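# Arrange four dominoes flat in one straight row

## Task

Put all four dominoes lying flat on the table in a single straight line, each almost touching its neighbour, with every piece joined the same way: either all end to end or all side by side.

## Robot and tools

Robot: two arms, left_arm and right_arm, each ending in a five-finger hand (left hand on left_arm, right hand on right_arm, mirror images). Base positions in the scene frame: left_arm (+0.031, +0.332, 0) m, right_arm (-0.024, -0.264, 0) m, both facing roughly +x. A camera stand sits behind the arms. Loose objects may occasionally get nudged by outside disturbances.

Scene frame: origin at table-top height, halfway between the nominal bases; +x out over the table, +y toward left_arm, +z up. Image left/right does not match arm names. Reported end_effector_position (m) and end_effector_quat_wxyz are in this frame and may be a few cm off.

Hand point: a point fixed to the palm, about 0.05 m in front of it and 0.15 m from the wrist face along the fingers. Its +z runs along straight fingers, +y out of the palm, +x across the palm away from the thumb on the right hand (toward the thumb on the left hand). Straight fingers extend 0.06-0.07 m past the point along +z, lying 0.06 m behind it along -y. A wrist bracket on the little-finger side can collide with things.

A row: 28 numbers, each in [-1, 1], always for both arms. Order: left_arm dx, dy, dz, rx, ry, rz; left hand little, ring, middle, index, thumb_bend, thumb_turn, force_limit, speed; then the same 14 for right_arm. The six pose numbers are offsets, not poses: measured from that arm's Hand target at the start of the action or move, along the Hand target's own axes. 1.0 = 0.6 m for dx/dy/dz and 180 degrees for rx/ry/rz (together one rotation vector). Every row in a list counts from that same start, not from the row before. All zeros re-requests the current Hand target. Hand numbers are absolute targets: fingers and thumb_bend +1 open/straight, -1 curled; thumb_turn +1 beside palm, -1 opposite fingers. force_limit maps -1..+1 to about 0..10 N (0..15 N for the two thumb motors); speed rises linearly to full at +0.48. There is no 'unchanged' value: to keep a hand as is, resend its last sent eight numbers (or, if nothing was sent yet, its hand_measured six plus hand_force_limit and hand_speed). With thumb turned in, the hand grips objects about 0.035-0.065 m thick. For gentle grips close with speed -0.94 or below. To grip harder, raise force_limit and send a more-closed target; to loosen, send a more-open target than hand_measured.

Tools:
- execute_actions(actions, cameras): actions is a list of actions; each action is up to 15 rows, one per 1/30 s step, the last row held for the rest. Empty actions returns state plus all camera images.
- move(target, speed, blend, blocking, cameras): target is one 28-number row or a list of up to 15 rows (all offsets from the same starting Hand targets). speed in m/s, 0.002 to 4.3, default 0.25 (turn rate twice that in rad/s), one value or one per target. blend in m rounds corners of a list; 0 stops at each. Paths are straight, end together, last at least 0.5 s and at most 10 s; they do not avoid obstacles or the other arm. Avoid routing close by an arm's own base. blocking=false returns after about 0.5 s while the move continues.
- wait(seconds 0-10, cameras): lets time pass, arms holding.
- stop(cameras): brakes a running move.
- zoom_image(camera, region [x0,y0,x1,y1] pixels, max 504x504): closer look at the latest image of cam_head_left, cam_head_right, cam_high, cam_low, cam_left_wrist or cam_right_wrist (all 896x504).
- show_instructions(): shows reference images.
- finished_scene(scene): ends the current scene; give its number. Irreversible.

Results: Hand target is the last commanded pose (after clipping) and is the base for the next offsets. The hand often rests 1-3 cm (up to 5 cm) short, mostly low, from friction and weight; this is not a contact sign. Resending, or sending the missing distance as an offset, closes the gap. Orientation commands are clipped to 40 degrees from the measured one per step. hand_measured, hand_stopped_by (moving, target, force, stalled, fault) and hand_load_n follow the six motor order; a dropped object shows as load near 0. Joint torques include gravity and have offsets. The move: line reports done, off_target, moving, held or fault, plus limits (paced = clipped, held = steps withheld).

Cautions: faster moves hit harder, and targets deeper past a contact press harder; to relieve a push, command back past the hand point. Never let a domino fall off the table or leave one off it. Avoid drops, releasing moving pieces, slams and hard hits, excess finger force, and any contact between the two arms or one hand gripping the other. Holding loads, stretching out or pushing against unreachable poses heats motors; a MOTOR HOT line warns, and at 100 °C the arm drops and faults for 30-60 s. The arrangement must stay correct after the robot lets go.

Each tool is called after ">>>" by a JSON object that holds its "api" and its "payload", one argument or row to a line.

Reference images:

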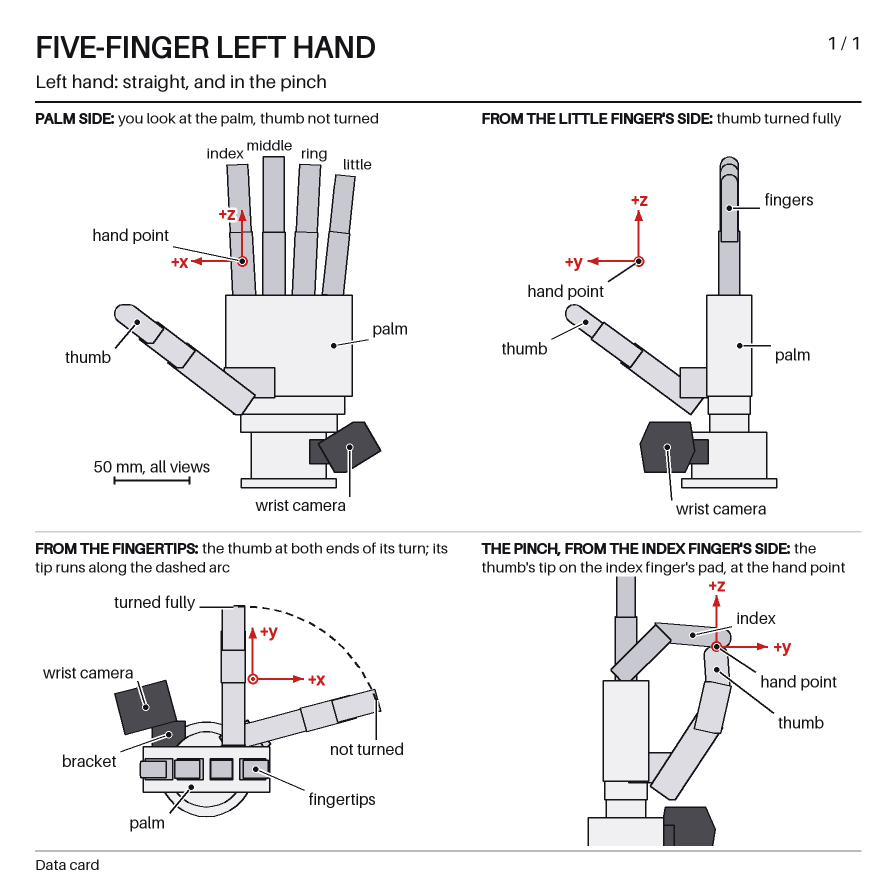

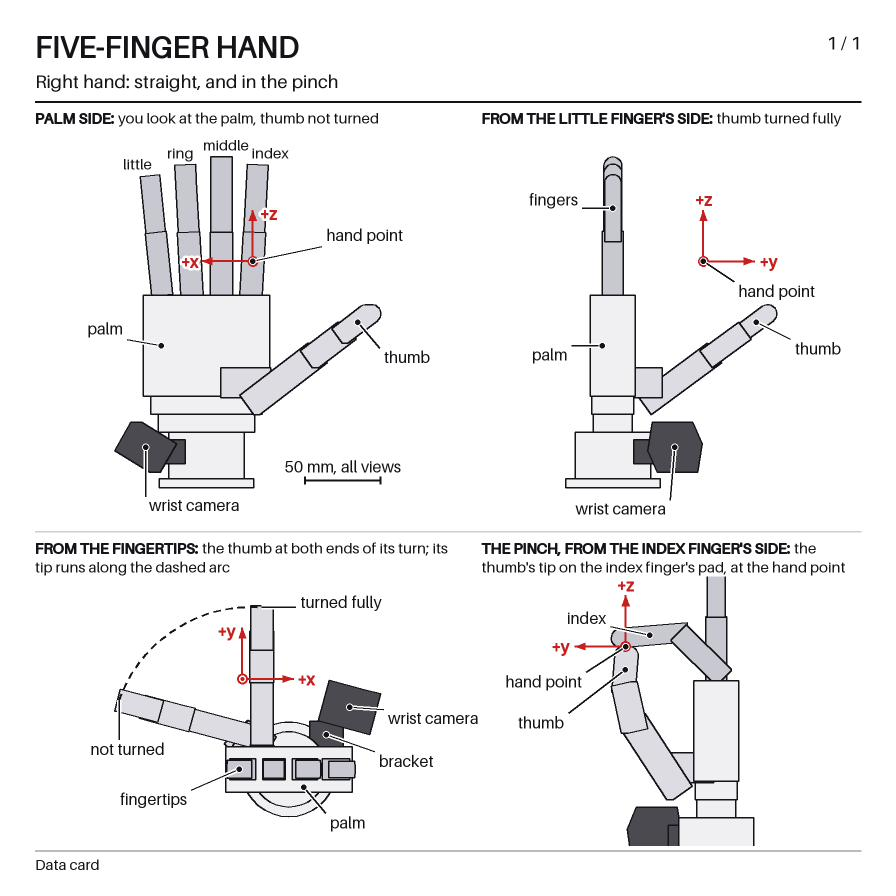

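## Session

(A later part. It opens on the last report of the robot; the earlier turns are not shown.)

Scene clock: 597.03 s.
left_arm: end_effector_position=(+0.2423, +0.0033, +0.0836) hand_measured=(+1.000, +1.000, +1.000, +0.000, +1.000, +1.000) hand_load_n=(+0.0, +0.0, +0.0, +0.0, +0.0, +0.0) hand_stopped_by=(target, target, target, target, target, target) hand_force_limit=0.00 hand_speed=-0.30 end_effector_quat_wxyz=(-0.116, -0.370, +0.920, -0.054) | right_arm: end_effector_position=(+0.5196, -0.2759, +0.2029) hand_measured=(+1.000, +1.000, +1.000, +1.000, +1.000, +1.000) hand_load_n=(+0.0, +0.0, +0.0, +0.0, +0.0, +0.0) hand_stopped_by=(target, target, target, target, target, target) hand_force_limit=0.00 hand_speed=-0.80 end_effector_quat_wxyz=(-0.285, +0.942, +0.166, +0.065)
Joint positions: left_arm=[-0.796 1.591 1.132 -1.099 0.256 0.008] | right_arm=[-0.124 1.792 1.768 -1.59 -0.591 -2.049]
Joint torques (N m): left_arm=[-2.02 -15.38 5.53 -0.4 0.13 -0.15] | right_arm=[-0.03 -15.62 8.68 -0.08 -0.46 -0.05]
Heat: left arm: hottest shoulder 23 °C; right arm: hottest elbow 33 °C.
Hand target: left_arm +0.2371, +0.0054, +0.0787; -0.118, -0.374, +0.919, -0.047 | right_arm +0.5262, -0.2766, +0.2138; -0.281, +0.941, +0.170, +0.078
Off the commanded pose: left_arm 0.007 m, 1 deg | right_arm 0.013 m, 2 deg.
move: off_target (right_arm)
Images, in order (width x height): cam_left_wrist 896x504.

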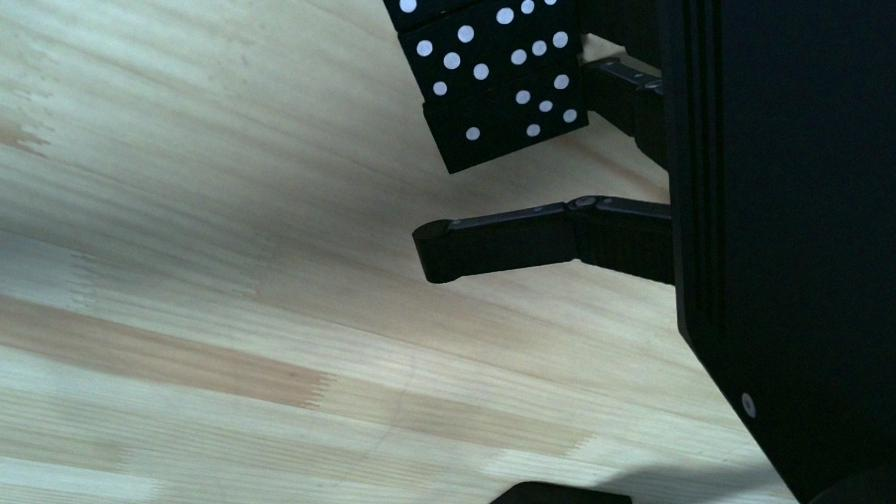

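>>> {"api": "move", "payload": {
  "target": [
    [0,-0.03,0,0,0,0,1,1,1,0,1,1,0,-0.3,0,0,0,0,0,0,1,1,1,1,1,1,0,-0.8],
    [0.025,-0.03,-0.097,0,0,0,1,1,1,0,1,1,0,-0.3,0,0,0,0,0,0,1,1,1,1,1,1,0,-0.8],
    [-0.14,0.14,-0.135,0,0,0,1,1,1,0,1,1,0,-0.3,0,0,0,0,0,0,1,1,1,1,1,1,0,-0.8]
  ],
  "speed": [0.06,0.15,0.35],
  "cameras": ["cam_head_left","cam_head_right"]
}}

>>> {"api": "zoom_image", "payload": {
  "camera": "cam_head_left",
  "region": [415, 330, 471, 386]
}}

>>> {"api": "zoom_image", "payload": {
  "camera": "cam_head_right",
  "region": [415, 330, 471, 386]
}}

Scene clock: 607.00 s.
left_arm: end_effector_position=(+0.2518, +0.1318, +0.1337) hand_measured=(+1.000, +1.000, +1.000, +0.000, +1.000, +1.000) hand_load_n=(+0.0, +0.0, +0.0, +0.0, -0.5, +0.0) hand_stopped_by=(target, target, target, target, target, target) hand_force_limit=0.00 hand_speed=-0.30 end_effector_quat_wxyz=(-0.116, -0.375, +0.918, -0.047) | right_arm: end_effector_position=(+0.5196, -0.2759, +0.2029) hand_measured=(+1.000, +1.000, +1.000, +1.000, +1.000, +1.000) hand_load_n=(+0.0, +0.0, +0.0, +0.0, +0.5, +0.0) hand_stopped_by=(target, target, target, target, target, target) hand_force_limit=0.00 hand_speed=-0.80 end_effector_quat_wxyz=(-0.285, +0.942, +0.166, +0.065)
Joint positions: left_arm=[-0.533 1.376 1.036 -1.298 0.242 0.27] | right_arm=[-0.124 1.792 1.768 -1.59 -0.591 -2.049]
Joint torques (N m): left_arm=[-0.67 -13.04 6.83 -1.25 0.32 0.23] | right_arm=[-0.03 -15.44 8.59 -0.06 -0.47 -0.07]
Heat: left arm: hottest shoulder 23 °C; right arm: hottest elbow 33 °C.
Hand target: left_arm +0.2512, +0.1365, +0.1360; -0.118, -0.374, +0.919, -0.047 | right_arm +0.5262, -0.2766, +0.2138; -0.281, +0.941, +0.170, +0.078
Off the commanded pose: left_arm 0.005 m, 0 deg | right_arm 0.013 m, 2 deg.
move: off_target (right_arm)
Images, in order (width x height): cam_head_left 896x504, cam_head_right 896x504.

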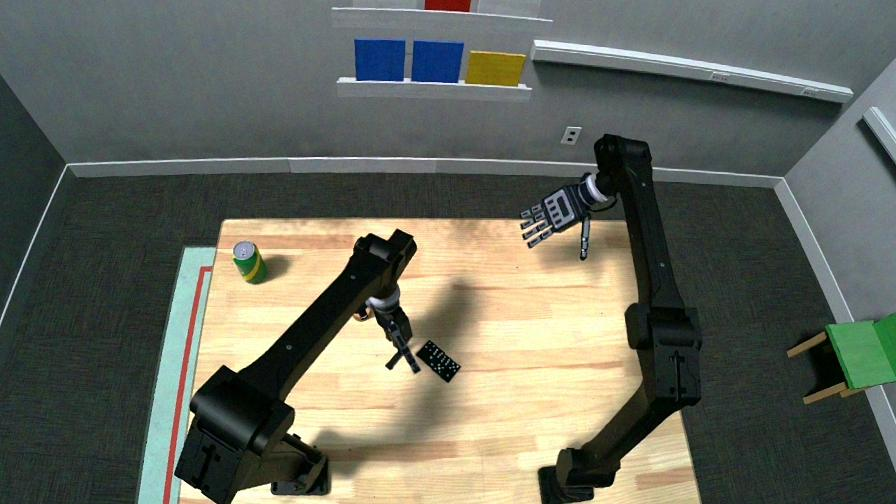

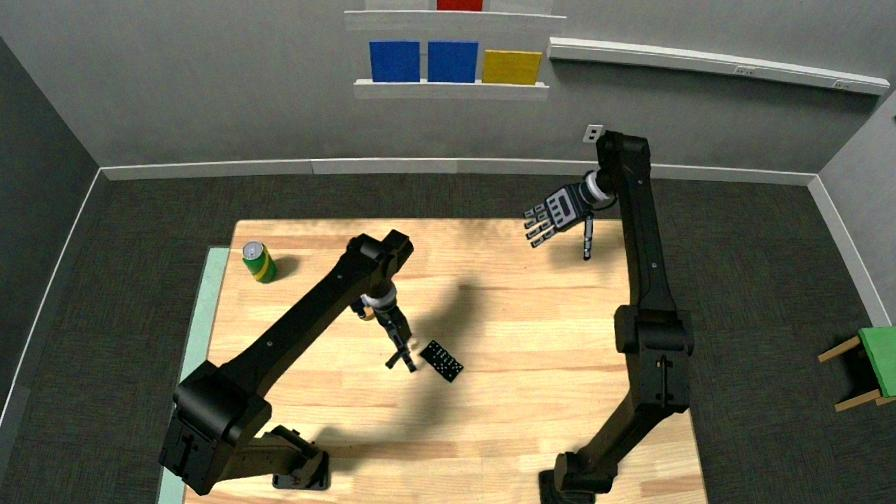

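Scaled by 9.000 from the camera's 896x504 image, which has a finer 1280x720 frame.

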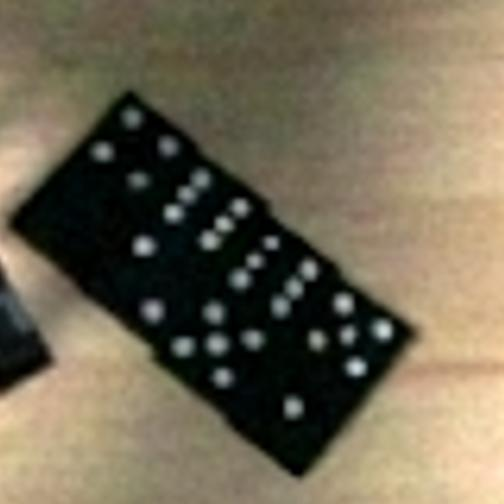

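Scaled by 9.000 from the camera's 896x504 image, which has a finer 1280x720 frame.

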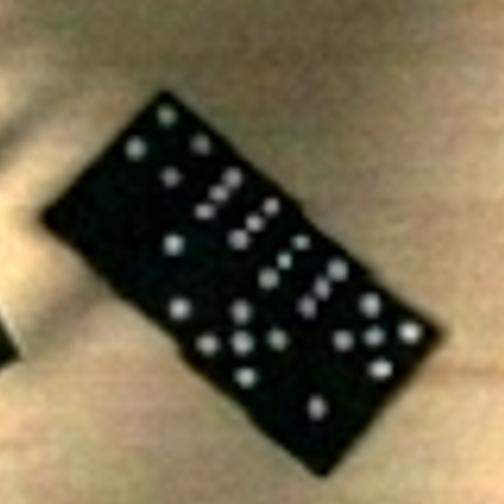

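>>> {"api": "move", "payload": {
  "target": [
    [0.1128,-0.2037,0.043,0.007,0,-0.0269,1,1,1,0,1,1,0,-0.3,0,0,0,0,0,0,1,1,1,1,1,1,0,-0.8],
    [0.0922,-0.2037,0.1222,0.007,0,-0.0269,1,1,1,0,1,1,0,-0.3,0,0,0,0,0,0,1,1,1,1,1,1,0,-0.8],
    [0.0978,-0.1372,0.1237,0.007,0,-0.0269,1,1,1,0,1,1,0,-0.3,0,0,0,0,0,0,1,1,1,1,1,1,0,-0.8]
  ],
  "speed": [0.35,0.12,0.05],
  "cameras": ["cam_left_wrist","cam_head_left"]
}}

>>> {"api": "zoom_image", "payload": {
  "camera": "cam_head_left",
  "region": [415, 330, 471, 386]
}}

Scene clock: 645.53 s.
left_arm: end_effector_position=(+0.2609, +0.0246, +0.0836) hand_measured=(+1.000, +1.000, +1.000, +0.000, +1.000, +1.000) hand_load_n=(+0.0, +0.5, +0.0, +0.0, +0.0, +0.0) hand_stopped_by=(target, target, target, target, target, target) hand_force_limit=0.00 hand_speed=-0.30 end_effector_quat_wxyz=(-0.114, -0.411, +0.902, -0.059) | right_arm: end_effector_position=(+0.5196, -0.2759, +0.2029) hand_measured=(+1.000, +1.000, +1.000, +1.000, +1.000, +1.000) hand_load_n=(+0.0, +0.0, +0.0, +0.0, +0.0, +0.0) hand_stopped_by=(target, target, target, target, target, target) hand_force_limit=0.00 hand_speed=-0.80 end_effector_quat_wxyz=(-0.285, +0.942, +0.166, +0.065)
Joint positions: left_arm=[-0.719 1.572 1.108 -1.093 0.256 -0.006] | right_arm=[-0.124 1.792 1.768 -1.59 -0.591 -2.049]
Joint torques (N m): left_arm=[-2.96 -14.92 5.7 -0.54 0.16 -0.11] | right_arm=[0.21 -15.38 8.62 -0.1 -0.48 -0.08]
Heat: left arm: hottest elbow 24 °C; right arm: hottest elbow 33 °C.
Hand target: left_arm +0.2546, +0.0249, +0.0789; -0.115, -0.414, +0.901, -0.053 | right_arm +0.5262, -0.2766, +0.2138; -0.281, +0.941, +0.170, +0.078
Off the commanded pose: left_arm 0.008 m, 1 deg | right_arm 0.013 m, 2 deg.
move: off_target (right_arm)
Images, in order (width x height): cam_head_left 896x504, cam_left_wrist 896x504.

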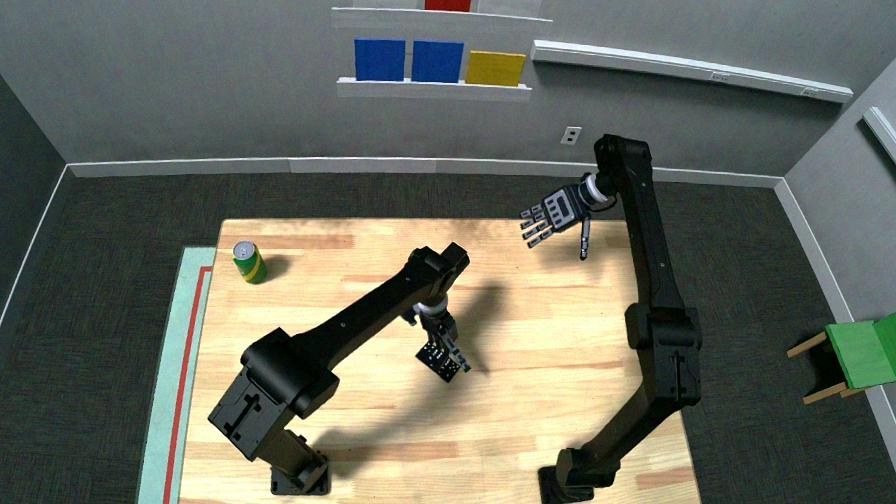

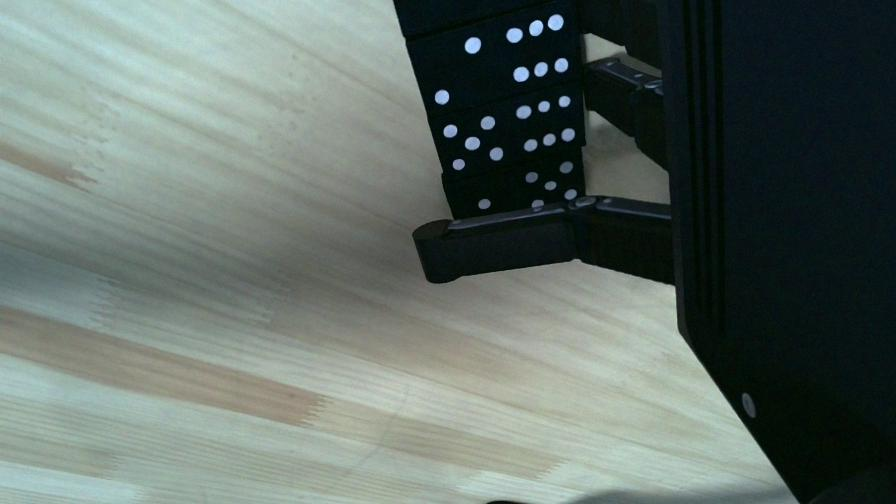

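Scaled by 9.000 from the camera's 896x504 image, which has a finer 1280x720 frame.

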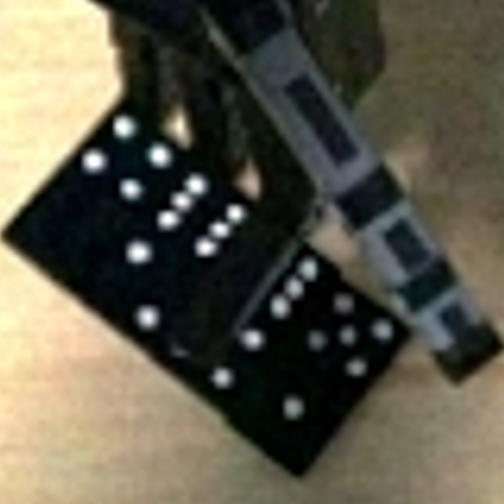

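>>> {"api": "move", "payload": {
  "target": [0,0.006667,0,0,0,0,1,1,1,0,1,1,0,-0.3,0,0,0,0,0,0,1,1,1,1,1,1,0,-0.8],
  "speed": 0.05,
  "cameras": ["cam_head_left","cam_left_wrist"]
}}

Scene clock: 662.13 s.
left_arm: end_effector_position=(+0.2581, +0.0270, +0.0835) hand_measured=(+1.000, +1.000, +1.000, +0.000, +1.000, +1.000) hand_load_n=(+0.0, +0.0, +0.0, +0.0, +0.0, +0.0) hand_stopped_by=(target, target, target, target, target, target) hand_force_limit=0.00 hand_speed=-0.30 end_effector_quat_wxyz=(-0.113, -0.411, +0.902, -0.059) | right_arm: end_effector_position=(+0.5196, -0.2759, +0.2029) hand_measured=(+1.000, +1.000, +1.000, +1.000, +1.000, +1.000) hand_load_n=(+0.0, +0.0, +0.0, +0.0, +0.0, +0.0) hand_stopped_by=(target, target, target, target, target, target) hand_force_limit=0.00 hand_speed=-0.80 end_effector_quat_wxyz=(-0.285, +0.942, +0.166, +0.065)
Joint positions: left_arm=[-0.719 1.562 1.097 -1.09 0.256 -0.006] | right_arm=[-0.124 1.792 1.768 -1.59 -0.591 -2.049]
Joint torques (N m): left_arm=[-2.78 -14.51 5.76 -0.46 0.18 -0.11] | right_arm=[0.21 -15.62 8.66 -0.06 -0.47 -0.06]
Heat: left arm: hottest elbow 24 °C; right arm: hottest elbow 33 °C.
Hand target: left_arm +0.2516, +0.0275, +0.0789; -0.115, -0.414, +0.901, -0.053 | right_arm +0.5262, -0.2766, +0.2138; -0.281, +0.941, +0.170, +0.078
Off the commanded pose: left_arm 0.008 m, 1 deg | right_arm 0.013 m, 2 deg.
move: off_target (right_arm)
Images, in order (width x height): cam_head_left 896x504, cam_left_wrist 896x504.

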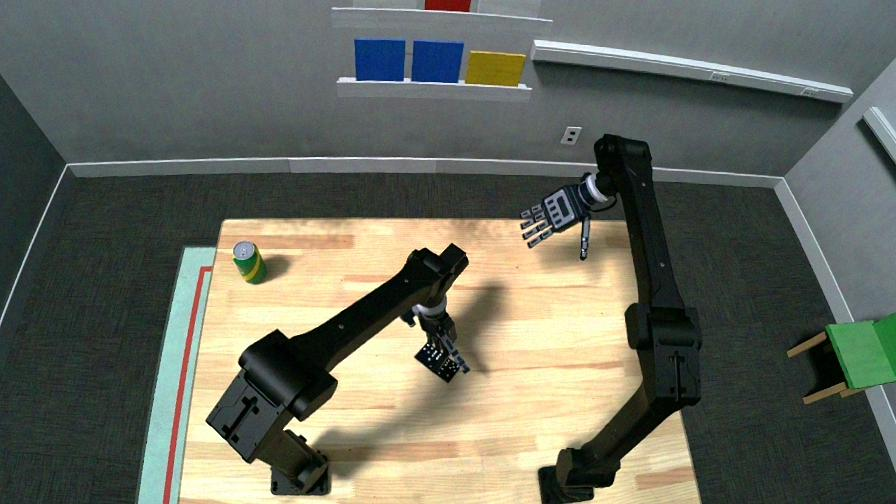

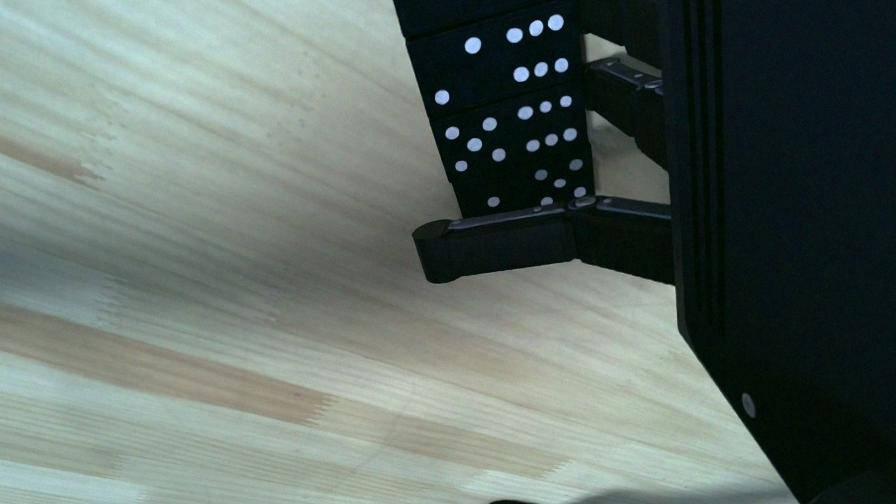

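>>> {"api": "zoom_image", "payload": {
  "camera": "cam_head_left",
  "region": [405, 330, 475, 390]
}}

>>> {"api": "zoom_image", "payload": {
  "camera": "cam_left_wrist",
  "region": [380, 0, 680, 230]
}}

Scaled by 7.200 from the camera's 896x504 image, which has a finer 1280x720 frame.

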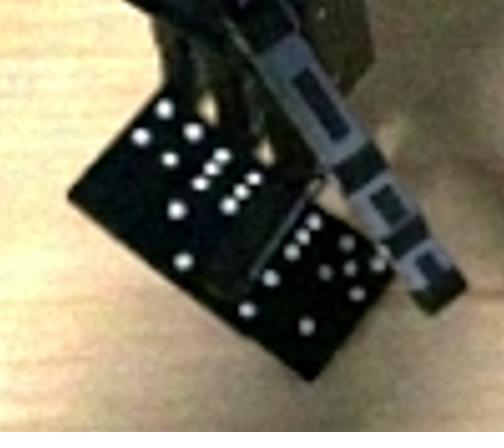

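Scaled by 1.680 from the camera's 896x504 image, which has a finer 1280x720 frame.

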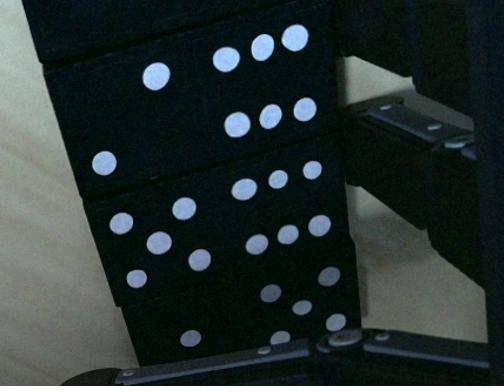

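>>> {"api": "move", "payload": {
  "target": [
    [0,-0.03,0,0,0,0,1,1,1,0,1,1,0,-0.3,0,0,0,0,0,0,1,1,1,1,1,1,0,-0.8],
    [0.025,-0.03,-0.097,0,0,0,1,1,1,0,1,1,0,-0.3,0,0,0,0,0,0,1,1,1,1,1,1,0,-0.8],
    [-0.12,0.15,-0.135,0,0,0,1,1,1,0,1,1,0,-0.3,0,0,0,0,0,0,1,1,1,1,1,1,0,-0.8]
  ],
  "speed": [0.06,0.15,0.35],
  "cameras": ["cam_head_left","cam_left_wrist"]
}}

>>> {"api": "zoom_image", "payload": {
  "camera": "cam_head_left",
  "region": [411, 330, 467, 386]
}}

Scene clock: 670.17 s.
left_arm: end_effector_position=(+0.2432, +0.1500, +0.1374) hand_measured=(+1.000, +1.000, +1.000, +0.000, +1.000, +1.000) hand_load_n=(+0.0, +0.5, +0.0, +0.0, +0.0, +0.0) hand_stopped_by=(target, target, target, target, target, target) hand_force_limit=0.00 hand_speed=-0.30 end_effector_quat_wxyz=(-0.114, -0.415, +0.901, -0.052) | right_arm: end_effector_position=(+0.5196, -0.2759, +0.2029) hand_measured=(+1.000, +1.000, +1.000, +1.000, +1.000, +1.000) hand_load_n=(+0.0, +0.0, +0.0, +0.0, +0.0, +0.0) hand_stopped_by=(target, target, target, target, target, target) hand_force_limit=0.00 hand_speed=-0.80 end_effector_quat_wxyz=(-0.285, +0.942, +0.166, +0.065)
Joint positions: left_arm=[-0.482 1.313 0.987 -1.302 0.244 0.233] | right_arm=[-0.124 1.792 1.768 -1.59 -0.591 -2.049]
Joint torques (N m): left_arm=[-0.5 -11.4 6.69 -1.13 0.35 0.2] | right_arm=[0.21 -15.5 8.54 -0.06 -0.44 -0.06]
Heat: left arm: hottest shoulder 23 °C; right arm: hottest elbow 33 °C.
Hand target: left_arm +0.2422, +0.1545, +0.1392; -0.115, -0.414, +0.901, -0.052 | right_arm +0.5262, -0.2766, +0.2138; -0.281, +0.941, +0.170, +0.078
Off the commanded pose: left_arm 0.005 m, 0 deg | right_arm 0.013 m, 2 deg.
move: off_target (right_arm)
Images, in order (width x height): cam_head_left 896x504, cam_left_wrist 896x504.

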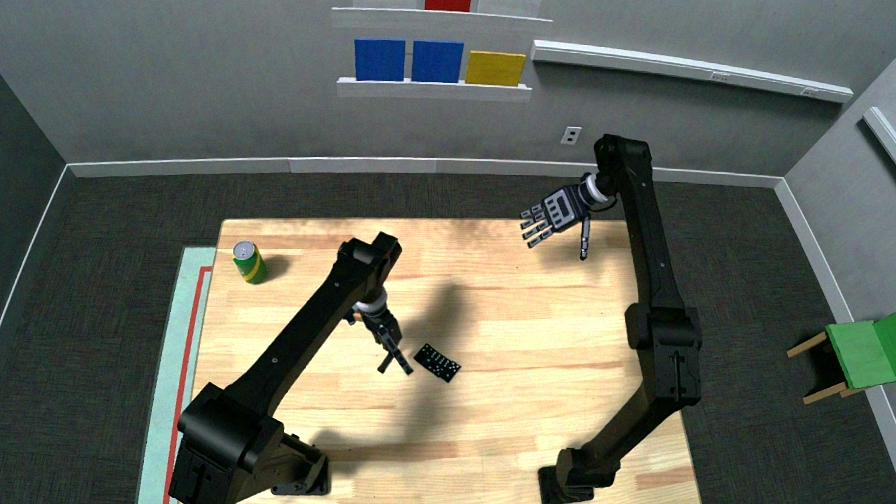

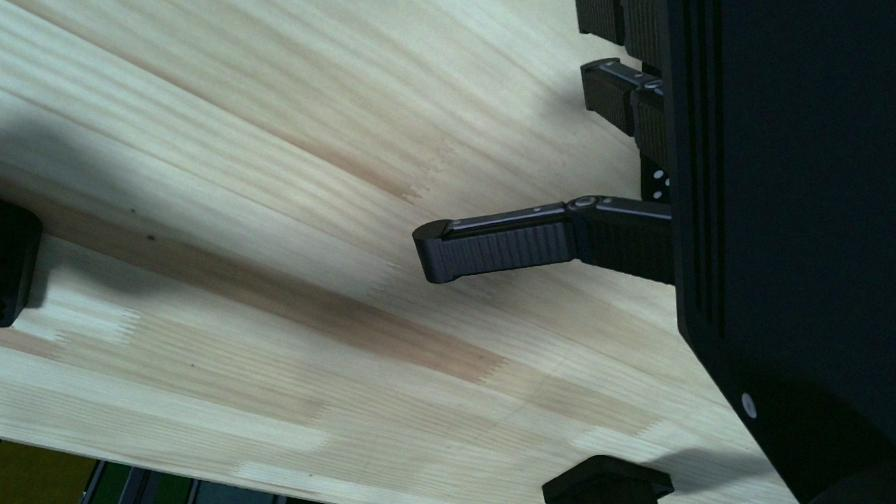

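Scaled by 9.000 from the camera's 896x504 image, which has a finer 1280x720 frame.

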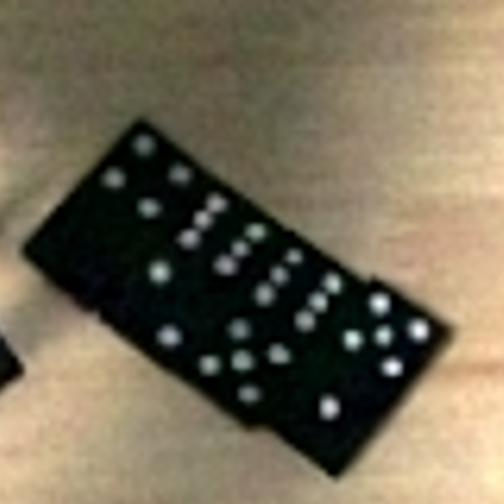

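>>> {"api": "move", "payload": {
  "target": [
    [0.1792,-0.2033,0.0467,0,0,0,1,1,1,0,1,1,0,-0.3,0,0,0,0,0,0,1,1,1,1,1,1,0,-0.8],
    [0.154,-0.2033,0.1435,0,0,0,1,1,1,0,1,1,0,-0.3,0,0,0,0,0,0,1,1,1,1,1,1,0,-0.8]
  ],
  "speed": [0.3,0.12],
  "cameras": ["cam_head_left","cam_left_wrist"]
}}

Scene clock: 697.53 s.
left_arm: end_effector_position=(+0.2618, -0.0043, +0.0852) hand_measured=(+1.000, +1.000, +1.000, +0.000, +1.000, +1.000) hand_load_n=(+0.0, -1.0, +0.0, +0.0, +0.0, +0.0) hand_stopped_by=(target, target, target, target, target, target) hand_force_limit=0.00 hand_speed=-0.30 end_effector_quat_wxyz=(-0.116, -0.412, +0.902, -0.053) | right_arm: end_effector_position=(+0.5196, -0.2759, +0.2029) hand_measured=(+1.000, +1.000, +1.000, +1.000, +1.000, +1.000) hand_load_n=(+0.0, +0.0, +0.0, +0.0, +0.0, +0.0) hand_stopped_by=(target, target, target, target, target, target) hand_force_limit=0.00 hand_speed=-0.80 end_effector_quat_wxyz=(-0.285, +0.942, +0.166, +0.065)
Joint positions: left_arm=[-0.766 1.625 1.177 -1.109 0.256 -0.053] | right_arm=[-0.124 1.792 1.768 -1.59 -0.591 -2.049]
Joint torques (N m): left_arm=[-2.61 -15.03 6.75 0.06 0.19 -0.07] | right_arm=[0.21 -15.62 8.59 -0.05 -0.48 -0.06]
Heat: left arm: hottest elbow 24 °C; right arm: hottest elbow 34 °C.
Hand target: left_arm +0.2622, -0.0091, +0.0790; -0.115, -0.414, +0.901, -0.052 | right_arm +0.5262, -0.2766, +0.2138; -0.281, +0.941, +0.170, +0.078
Off the commanded pose: left_arm 0.008 m, 0 deg | right_arm 0.013 m, 2 deg.
move: off_target (right_arm)
Images, in order (width x height): cam_head_left 896x504, cam_left_wrist 896x504.

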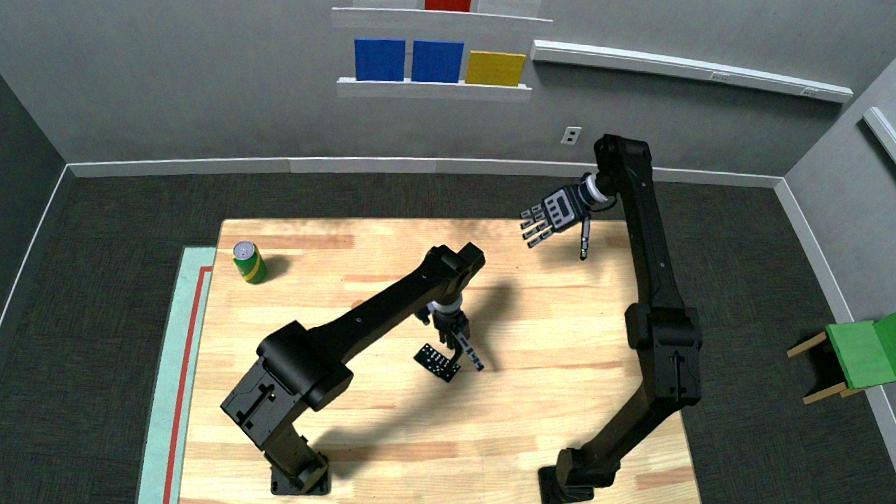

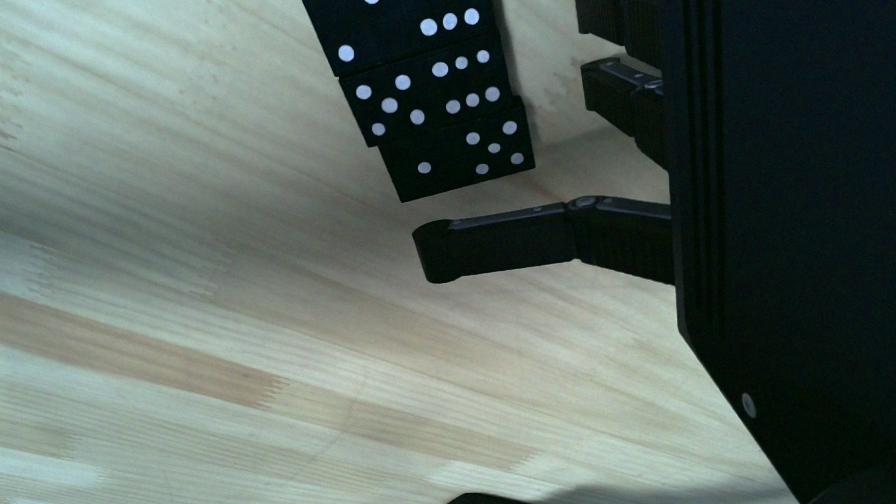

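>>> {"api": "move", "payload": {
  "target": [
    [0.0258,0.0167,0.0067,0,0,0,1,1,1,0,1,1,0,-0.3,0,0,0,0,0,0,1,1,1,1,1,1,0,-0.8],
    [0.0258,0.0475,0.0067,0,0,0,1,1,1,0,1,1,0,-0.3,0,0,0,0,0,0,1,1,1,1,1,1,0,-0.8]
  ],
  "speed": [0.1,0.05],
  "cameras": ["cam_head_left","cam_left_wrist"]
}}

>>> {"api": "zoom_image", "payload": {
  "camera": "cam_left_wrist",
  "region": [380, 0, 680, 230]
}}

Scene clock: 710.07 s.
left_arm: end_effector_position=(+0.2380, -0.0022, +0.0837) hand_measured=(+1.000, +1.000, +1.000, +0.000, +1.000, +1.000) hand_load_n=(+0.0, +0.0, +0.0, +0.0, +0.0, +0.0) hand_stopped_by=(target, target, target, target, target, target) hand_force_limit=0.00 hand_speed=-0.30 end_effector_quat_wxyz=(-0.113, -0.413, +0.902, -0.059) | right_arm: end_effector_position=(+0.5196, -0.2759, +0.2029) hand_measured=(+1.000, +1.000, +1.000, +1.000, +1.000, +1.000) hand_load_n=(+0.0, +0.0, +0.0, +0.0, +0.0, +0.0) hand_stopped_by=(target, target, target, target, target, target) hand_force_limit=0.00 hand_speed=-0.80 end_effector_quat_wxyz=(-0.285, +0.942, +0.166, +0.065)
Joint positions: left_arm=[-0.801 1.572 1.109 -1.072 0.252 -0.093] | right_arm=[-0.124 1.792 1.768 -1.59 -0.591 -2.049]
Joint torques (N m): left_arm=[-2.78 -14.92 5.63 -0.39 0.27 -0.09] | right_arm=[0.26 -15.68 8.54 -0.05 -0.48 -0.09]
Heat: left arm: hottest elbow 24 °C; right arm: hottest elbow 34 °C.
Hand target: left_arm +0.2302, -0.0028, +0.0791; -0.115, -0.414, +0.901, -0.052 | right_arm +0.5262, -0.2766, +0.2138; -0.281, +0.941, +0.170, +0.078
Off the commanded pose: left_arm 0.009 m, 1 deg | right_arm 0.013 m, 2 deg.
move: off_target (right_arm)
Images, in order (width x height): cam_head_left 896x504, cam_left_wrist 896x504.

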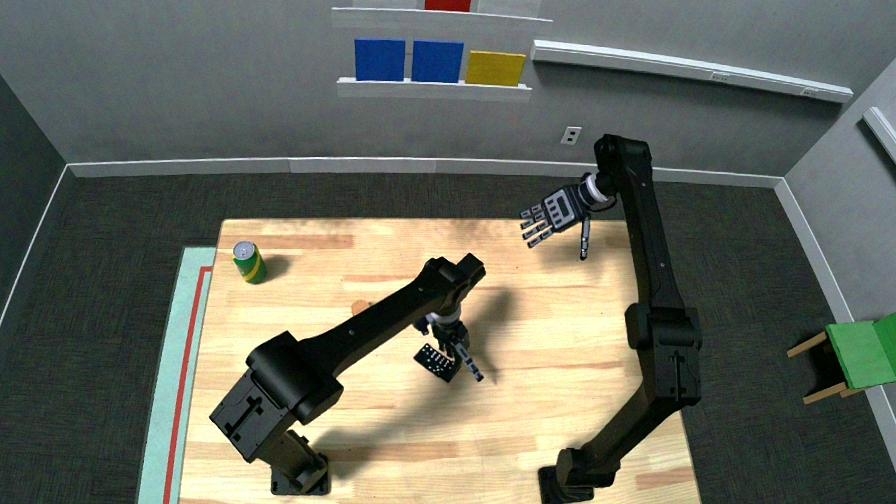

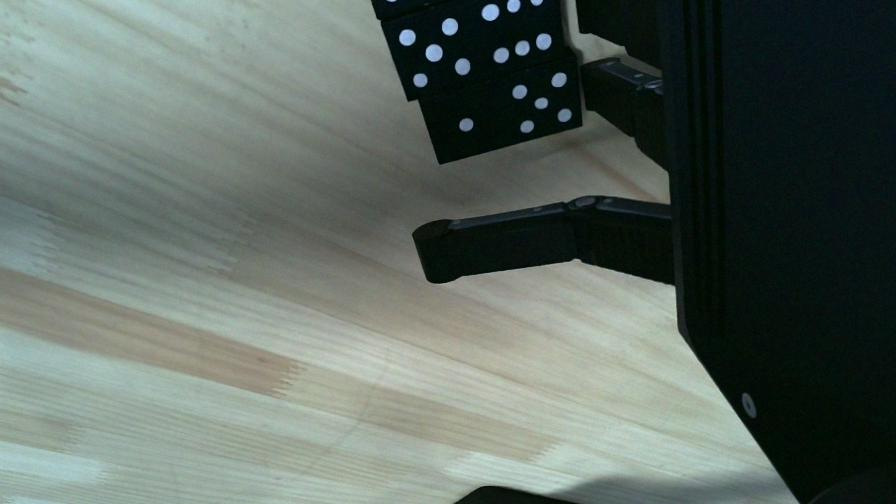

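Scaled by 1.680 from the camera's 896x504 image, which has a finer 1280x720 frame.

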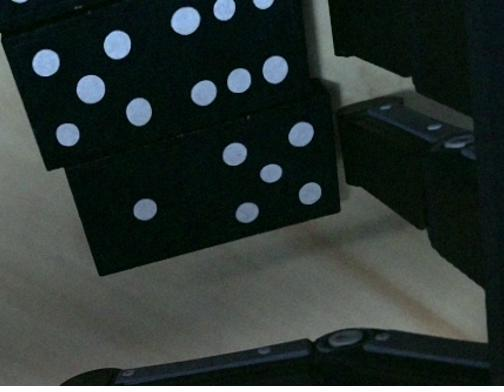

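>>> {"api": "move", "payload": {
  "target": [0,0.0067,0,0,0,0,1,1,1,0,1,1,0,-0.3,0,0,0,0,0,0,1,1,1,1,1,1,0,-0.8],
  "speed": 0.05,
  "cameras": ["cam_head_left","cam_left_wrist"]
}}

>>> {"api": "zoom_image", "payload": {
  "camera": "cam_left_wrist",
  "region": [380, 0, 680, 230]
}}

Scene clock: 716.97 s.
left_arm: end_effector_position=(+0.2353, +0.0000, +0.0836) hand_measured=(+1.000, +1.000, +1.000, +0.000, +1.000, +1.000) hand_load_n=(+0.0, +0.5, +0.0, +0.0, +0.0, +0.0) hand_stopped_by=(target, target, target, target, target, target) hand_force_limit=0.00 hand_speed=-0.30 end_effector_quat_wxyz=(-0.113, -0.413, +0.902, -0.059) | right_arm: end_effector_position=(+0.5196, -0.2759, +0.2029) hand_measured=(+1.000, +1.000, +1.000, +1.000, +1.000, +1.000) hand_load_n=(+0.0, +0.0, +0.0, +0.0, +0.0, -0.5) hand_stopped_by=(target, target, target, target, target, target) hand_force_limit=0.00 hand_speed=-0.80 end_effector_quat_wxyz=(-0.285, +0.942, +0.166, +0.065)
Joint positions: left_arm=[-0.802 1.562 1.098 -1.068 0.253 -0.094] | right_arm=[-0.124 1.792 1.768 -1.59 -0.591 -2.049]
Joint torques (N m): left_arm=[-2.84 -14.92 5.64 -0.39 0.28 -0.1] | right_arm=[0.44 -15.68 8.58 -0.05 -0.48 -0.07]
Heat: left arm: hottest elbow 24 °C; right arm: hottest elbow 34 °C.
Hand target: left_arm +0.2271, -0.0003, +0.0792; -0.115, -0.414, +0.902, -0.053 | right_arm +0.5262, -0.2766, +0.2138; -0.281, +0.941, +0.170, +0.078
Off the commanded pose: left_arm 0.009 m, 1 deg | right_arm 0.013 m, 2 deg.
move: off_target (right_arm)
Images, in order (width x height): cam_head_left 896x504, cam_left_wrist 896x504.

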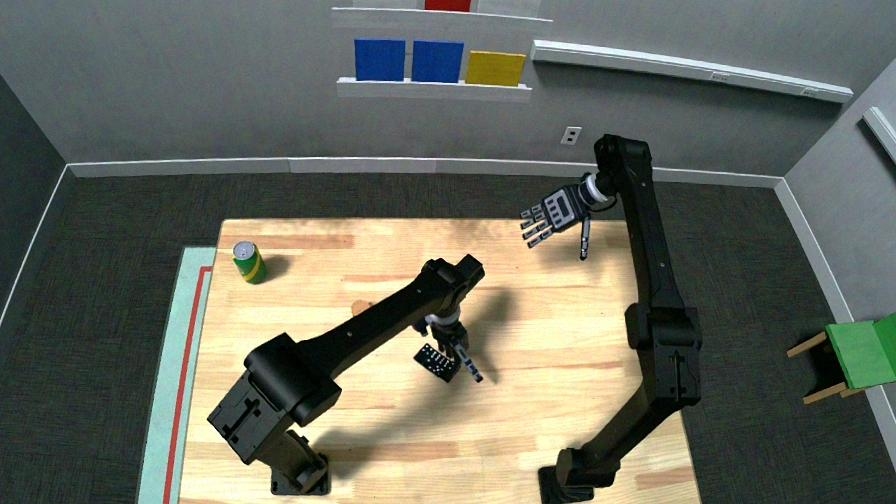

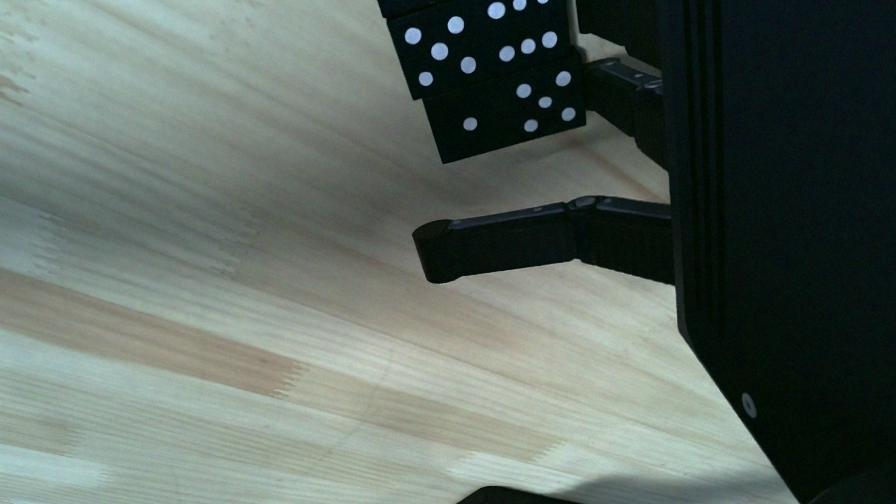

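Scaled by 1.680 from the camera's 896x504 image, which has a finer 1280x720 frame.

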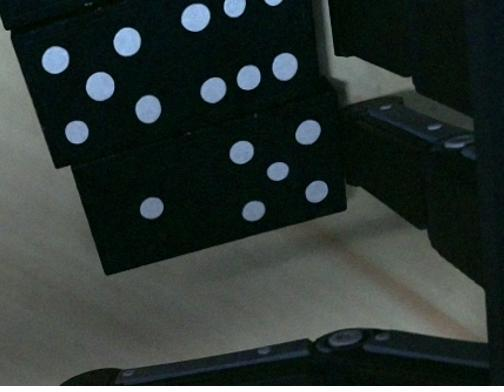

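>>> {"api": "move", "payload": {
  "target": [0,0.0042,0,0,0,0,1,1,1,0,1,1,0,-0.3,0,0,0,0,0,0,1,1,1,1,1,1,0,-0.8],
  "speed": 0.05,
  "cameras": ["cam_left_wrist"]
}}

>>> {"api": "zoom_image", "payload": {
  "camera": "cam_left_wrist",
  "region": [380, 0, 680, 230]
}}

Scene clock: 721.07 s.
left_arm: end_effector_position=(+0.2334, +0.0017, +0.0835) hand_measured=(+1.000, +1.000, +1.000, +0.000, +1.000, +1.000) hand_load_n=(+0.0, +0.0, +0.0, +0.0, +0.0, +0.0) hand_stopped_by=(target, target, target, target, target, target) hand_force_limit=0.00 hand_speed=-0.30 end_effector_quat_wxyz=(-0.113, -0.413, +0.902, -0.059) | right_arm: end_effector_position=(+0.5196, -0.2759, +0.2029) hand_measured=(+1.000, +1.000, +1.000, +1.000, +1.000, +1.000) hand_load_n=(+0.0, +0.0, +0.0, +0.0, +0.0, -0.5) hand_stopped_by=(target, target, target, target, target, target) hand_force_limit=0.00 hand_speed=-0.80 end_effector_quat_wxyz=(-0.285, +0.942, +0.166, +0.065)
Joint positions: left_arm=[-0.802 1.557 1.09 -1.067 0.253 -0.095] | right_arm=[-0.124 1.792 1.768 -1.59 -0.591 -2.049]
Joint torques (N m): left_arm=[-2.73 -14.51 5.67 -0.53 0.3 -0.13] | right_arm=[0.26 -15.44 8.59 -0.08 -0.48 -0.06]
Heat: left arm: hottest elbow 24 °C; right arm: hottest elbow 34 °C.
Hand target: left_arm +0.2252, +0.0014, +0.0791; -0.115, -0.414, +0.901, -0.053 | right_arm +0.5262, -0.2766, +0.2138; -0.281, +0.941, +0.170, +0.078
Off the commanded pose: left_arm 0.009 m, 1 deg | right_arm 0.013 m, 2 deg.
move: off_target (right_arm)
Images, in order (width x height): cam_left_wrist 896x504.

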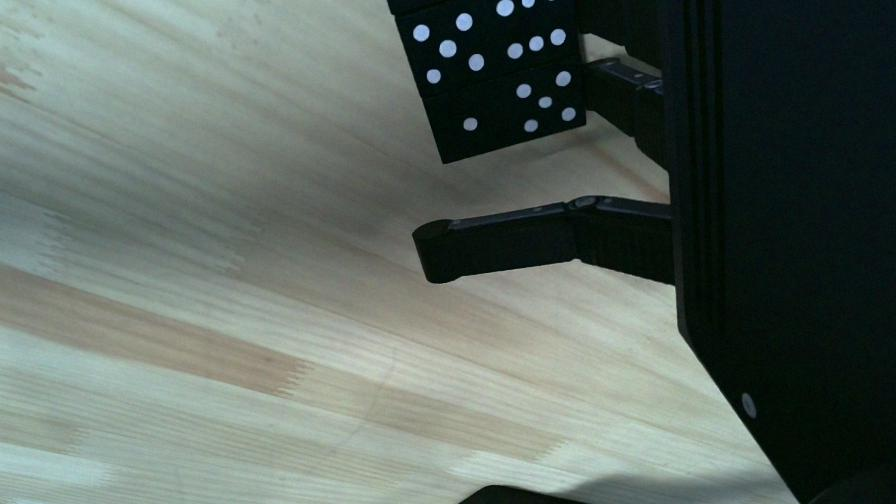

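Scaled by 1.680 from the camera's 896x504 image, which has a finer 1280x720 frame.

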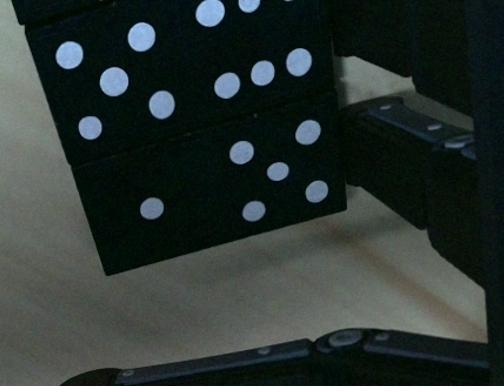

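>>> {"api": "move", "payload": {
  "target": [
    [0,-0.03,0,0,0,0,1,1,1,0,1,1,0,-0.3,0,0,0,0,0,0,1,1,1,1,1,1,0,-0.8],
    [0.025,-0.03,-0.097,0,0,0,1,1,1,0,1,1,0,-0.3,0,0,0,0,0,0,1,1,1,1,1,1,0,-0.8],
    [-0.16,0.16,-0.145,0,0,0,1,1,1,0,1,1,0,-0.3,0,0,0,0,0,0,1,1,1,1,1,1,0,-0.8]
  ],
  "speed": [0.06,0.15,0.35],
  "cameras": ["cam_head_left","cam_left_wrist"]
}}

>>> {"api": "zoom_image", "payload": {
  "camera": "cam_head_left",
  "region": [411, 330, 467, 386]
}}

Scene clock: 727.87 s.
left_arm: end_effector_position=(+0.2279, +0.1468, +0.1372) hand_measured=(+1.000, +1.000, +1.000, +0.000, +1.000, +1.000) hand_load_n=(+0.0, +0.0, +0.0, +0.0, +0.0, +0.0) hand_stopped_by=(target, target, target, target, target, target) hand_force_limit=0.00 hand_speed=-0.30 end_effector_quat_wxyz=(-0.114, -0.415, +0.901, -0.052) | right_arm: end_effector_position=(+0.5196, -0.2759, +0.2029) hand_measured=(+1.000, +1.000, +1.000, +1.000, +1.000, +1.000) hand_load_n=(+0.0, +0.0, +0.0, +0.0, +0.0, +0.0) hand_stopped_by=(target, target, target, target, target, target) hand_force_limit=0.00 hand_speed=-0.80 end_effector_quat_wxyz=(-0.285, +0.942, +0.166, +0.065)
Joint positions: left_arm=[-0.511 1.28 0.956 -1.298 0.246 0.203] | right_arm=[-0.124 1.792 1.768 -1.59 -0.591 -2.049]
Joint torques (N m): left_arm=[-0.85 -11.22 6.74 -1.18 0.33 0.18] | right_arm=[0.32 -15.62 8.58 -0.08 -0.45 -0.07]
Heat: left arm: hottest elbow 24 °C; right arm: hottest elbow 34 °C.
Hand target: left_arm +0.2273, +0.1510, +0.1393; -0.115, -0.414, +0.901, -0.053 | right_arm +0.5262, -0.2766, +0.2138; -0.281, +0.941, +0.170, +0.078
Off the commanded pose: left_arm 0.005 m, 0 deg | right_arm 0.013 m, 2 deg.
move: off_target (right_arm)
Images, in order (width x height): cam_head_left 896x504, cam_left_wrist 896x504.

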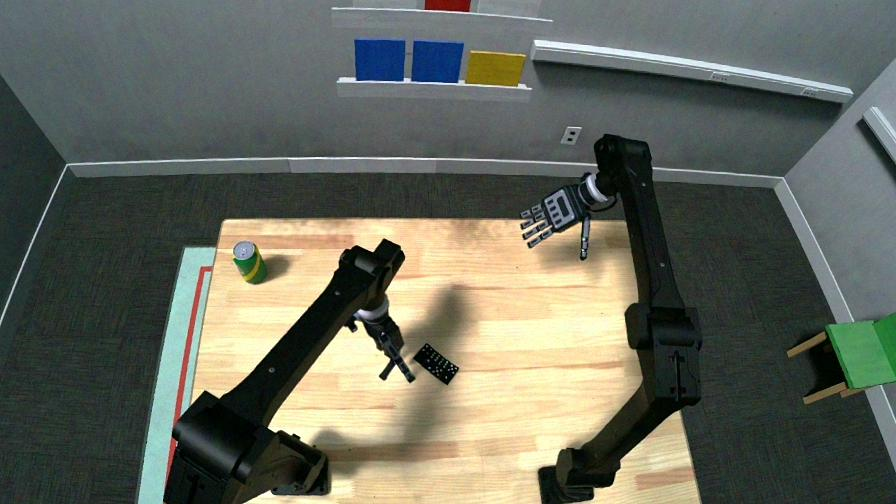

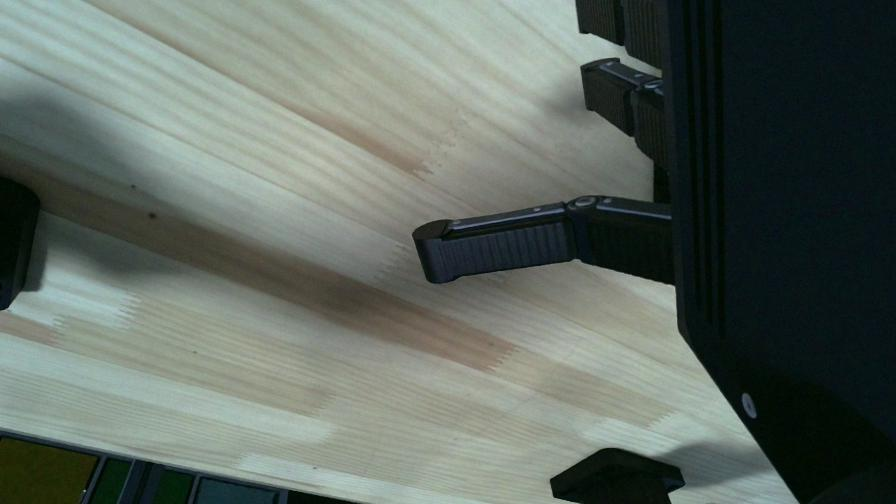

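Scaled by 9.000 from the camera's 896x504 image, which has a finer 1280x720 frame.

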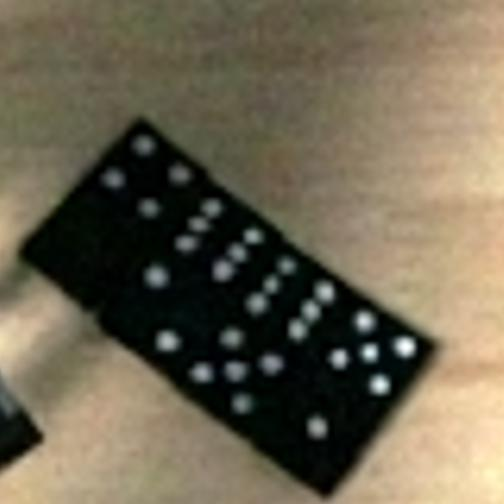

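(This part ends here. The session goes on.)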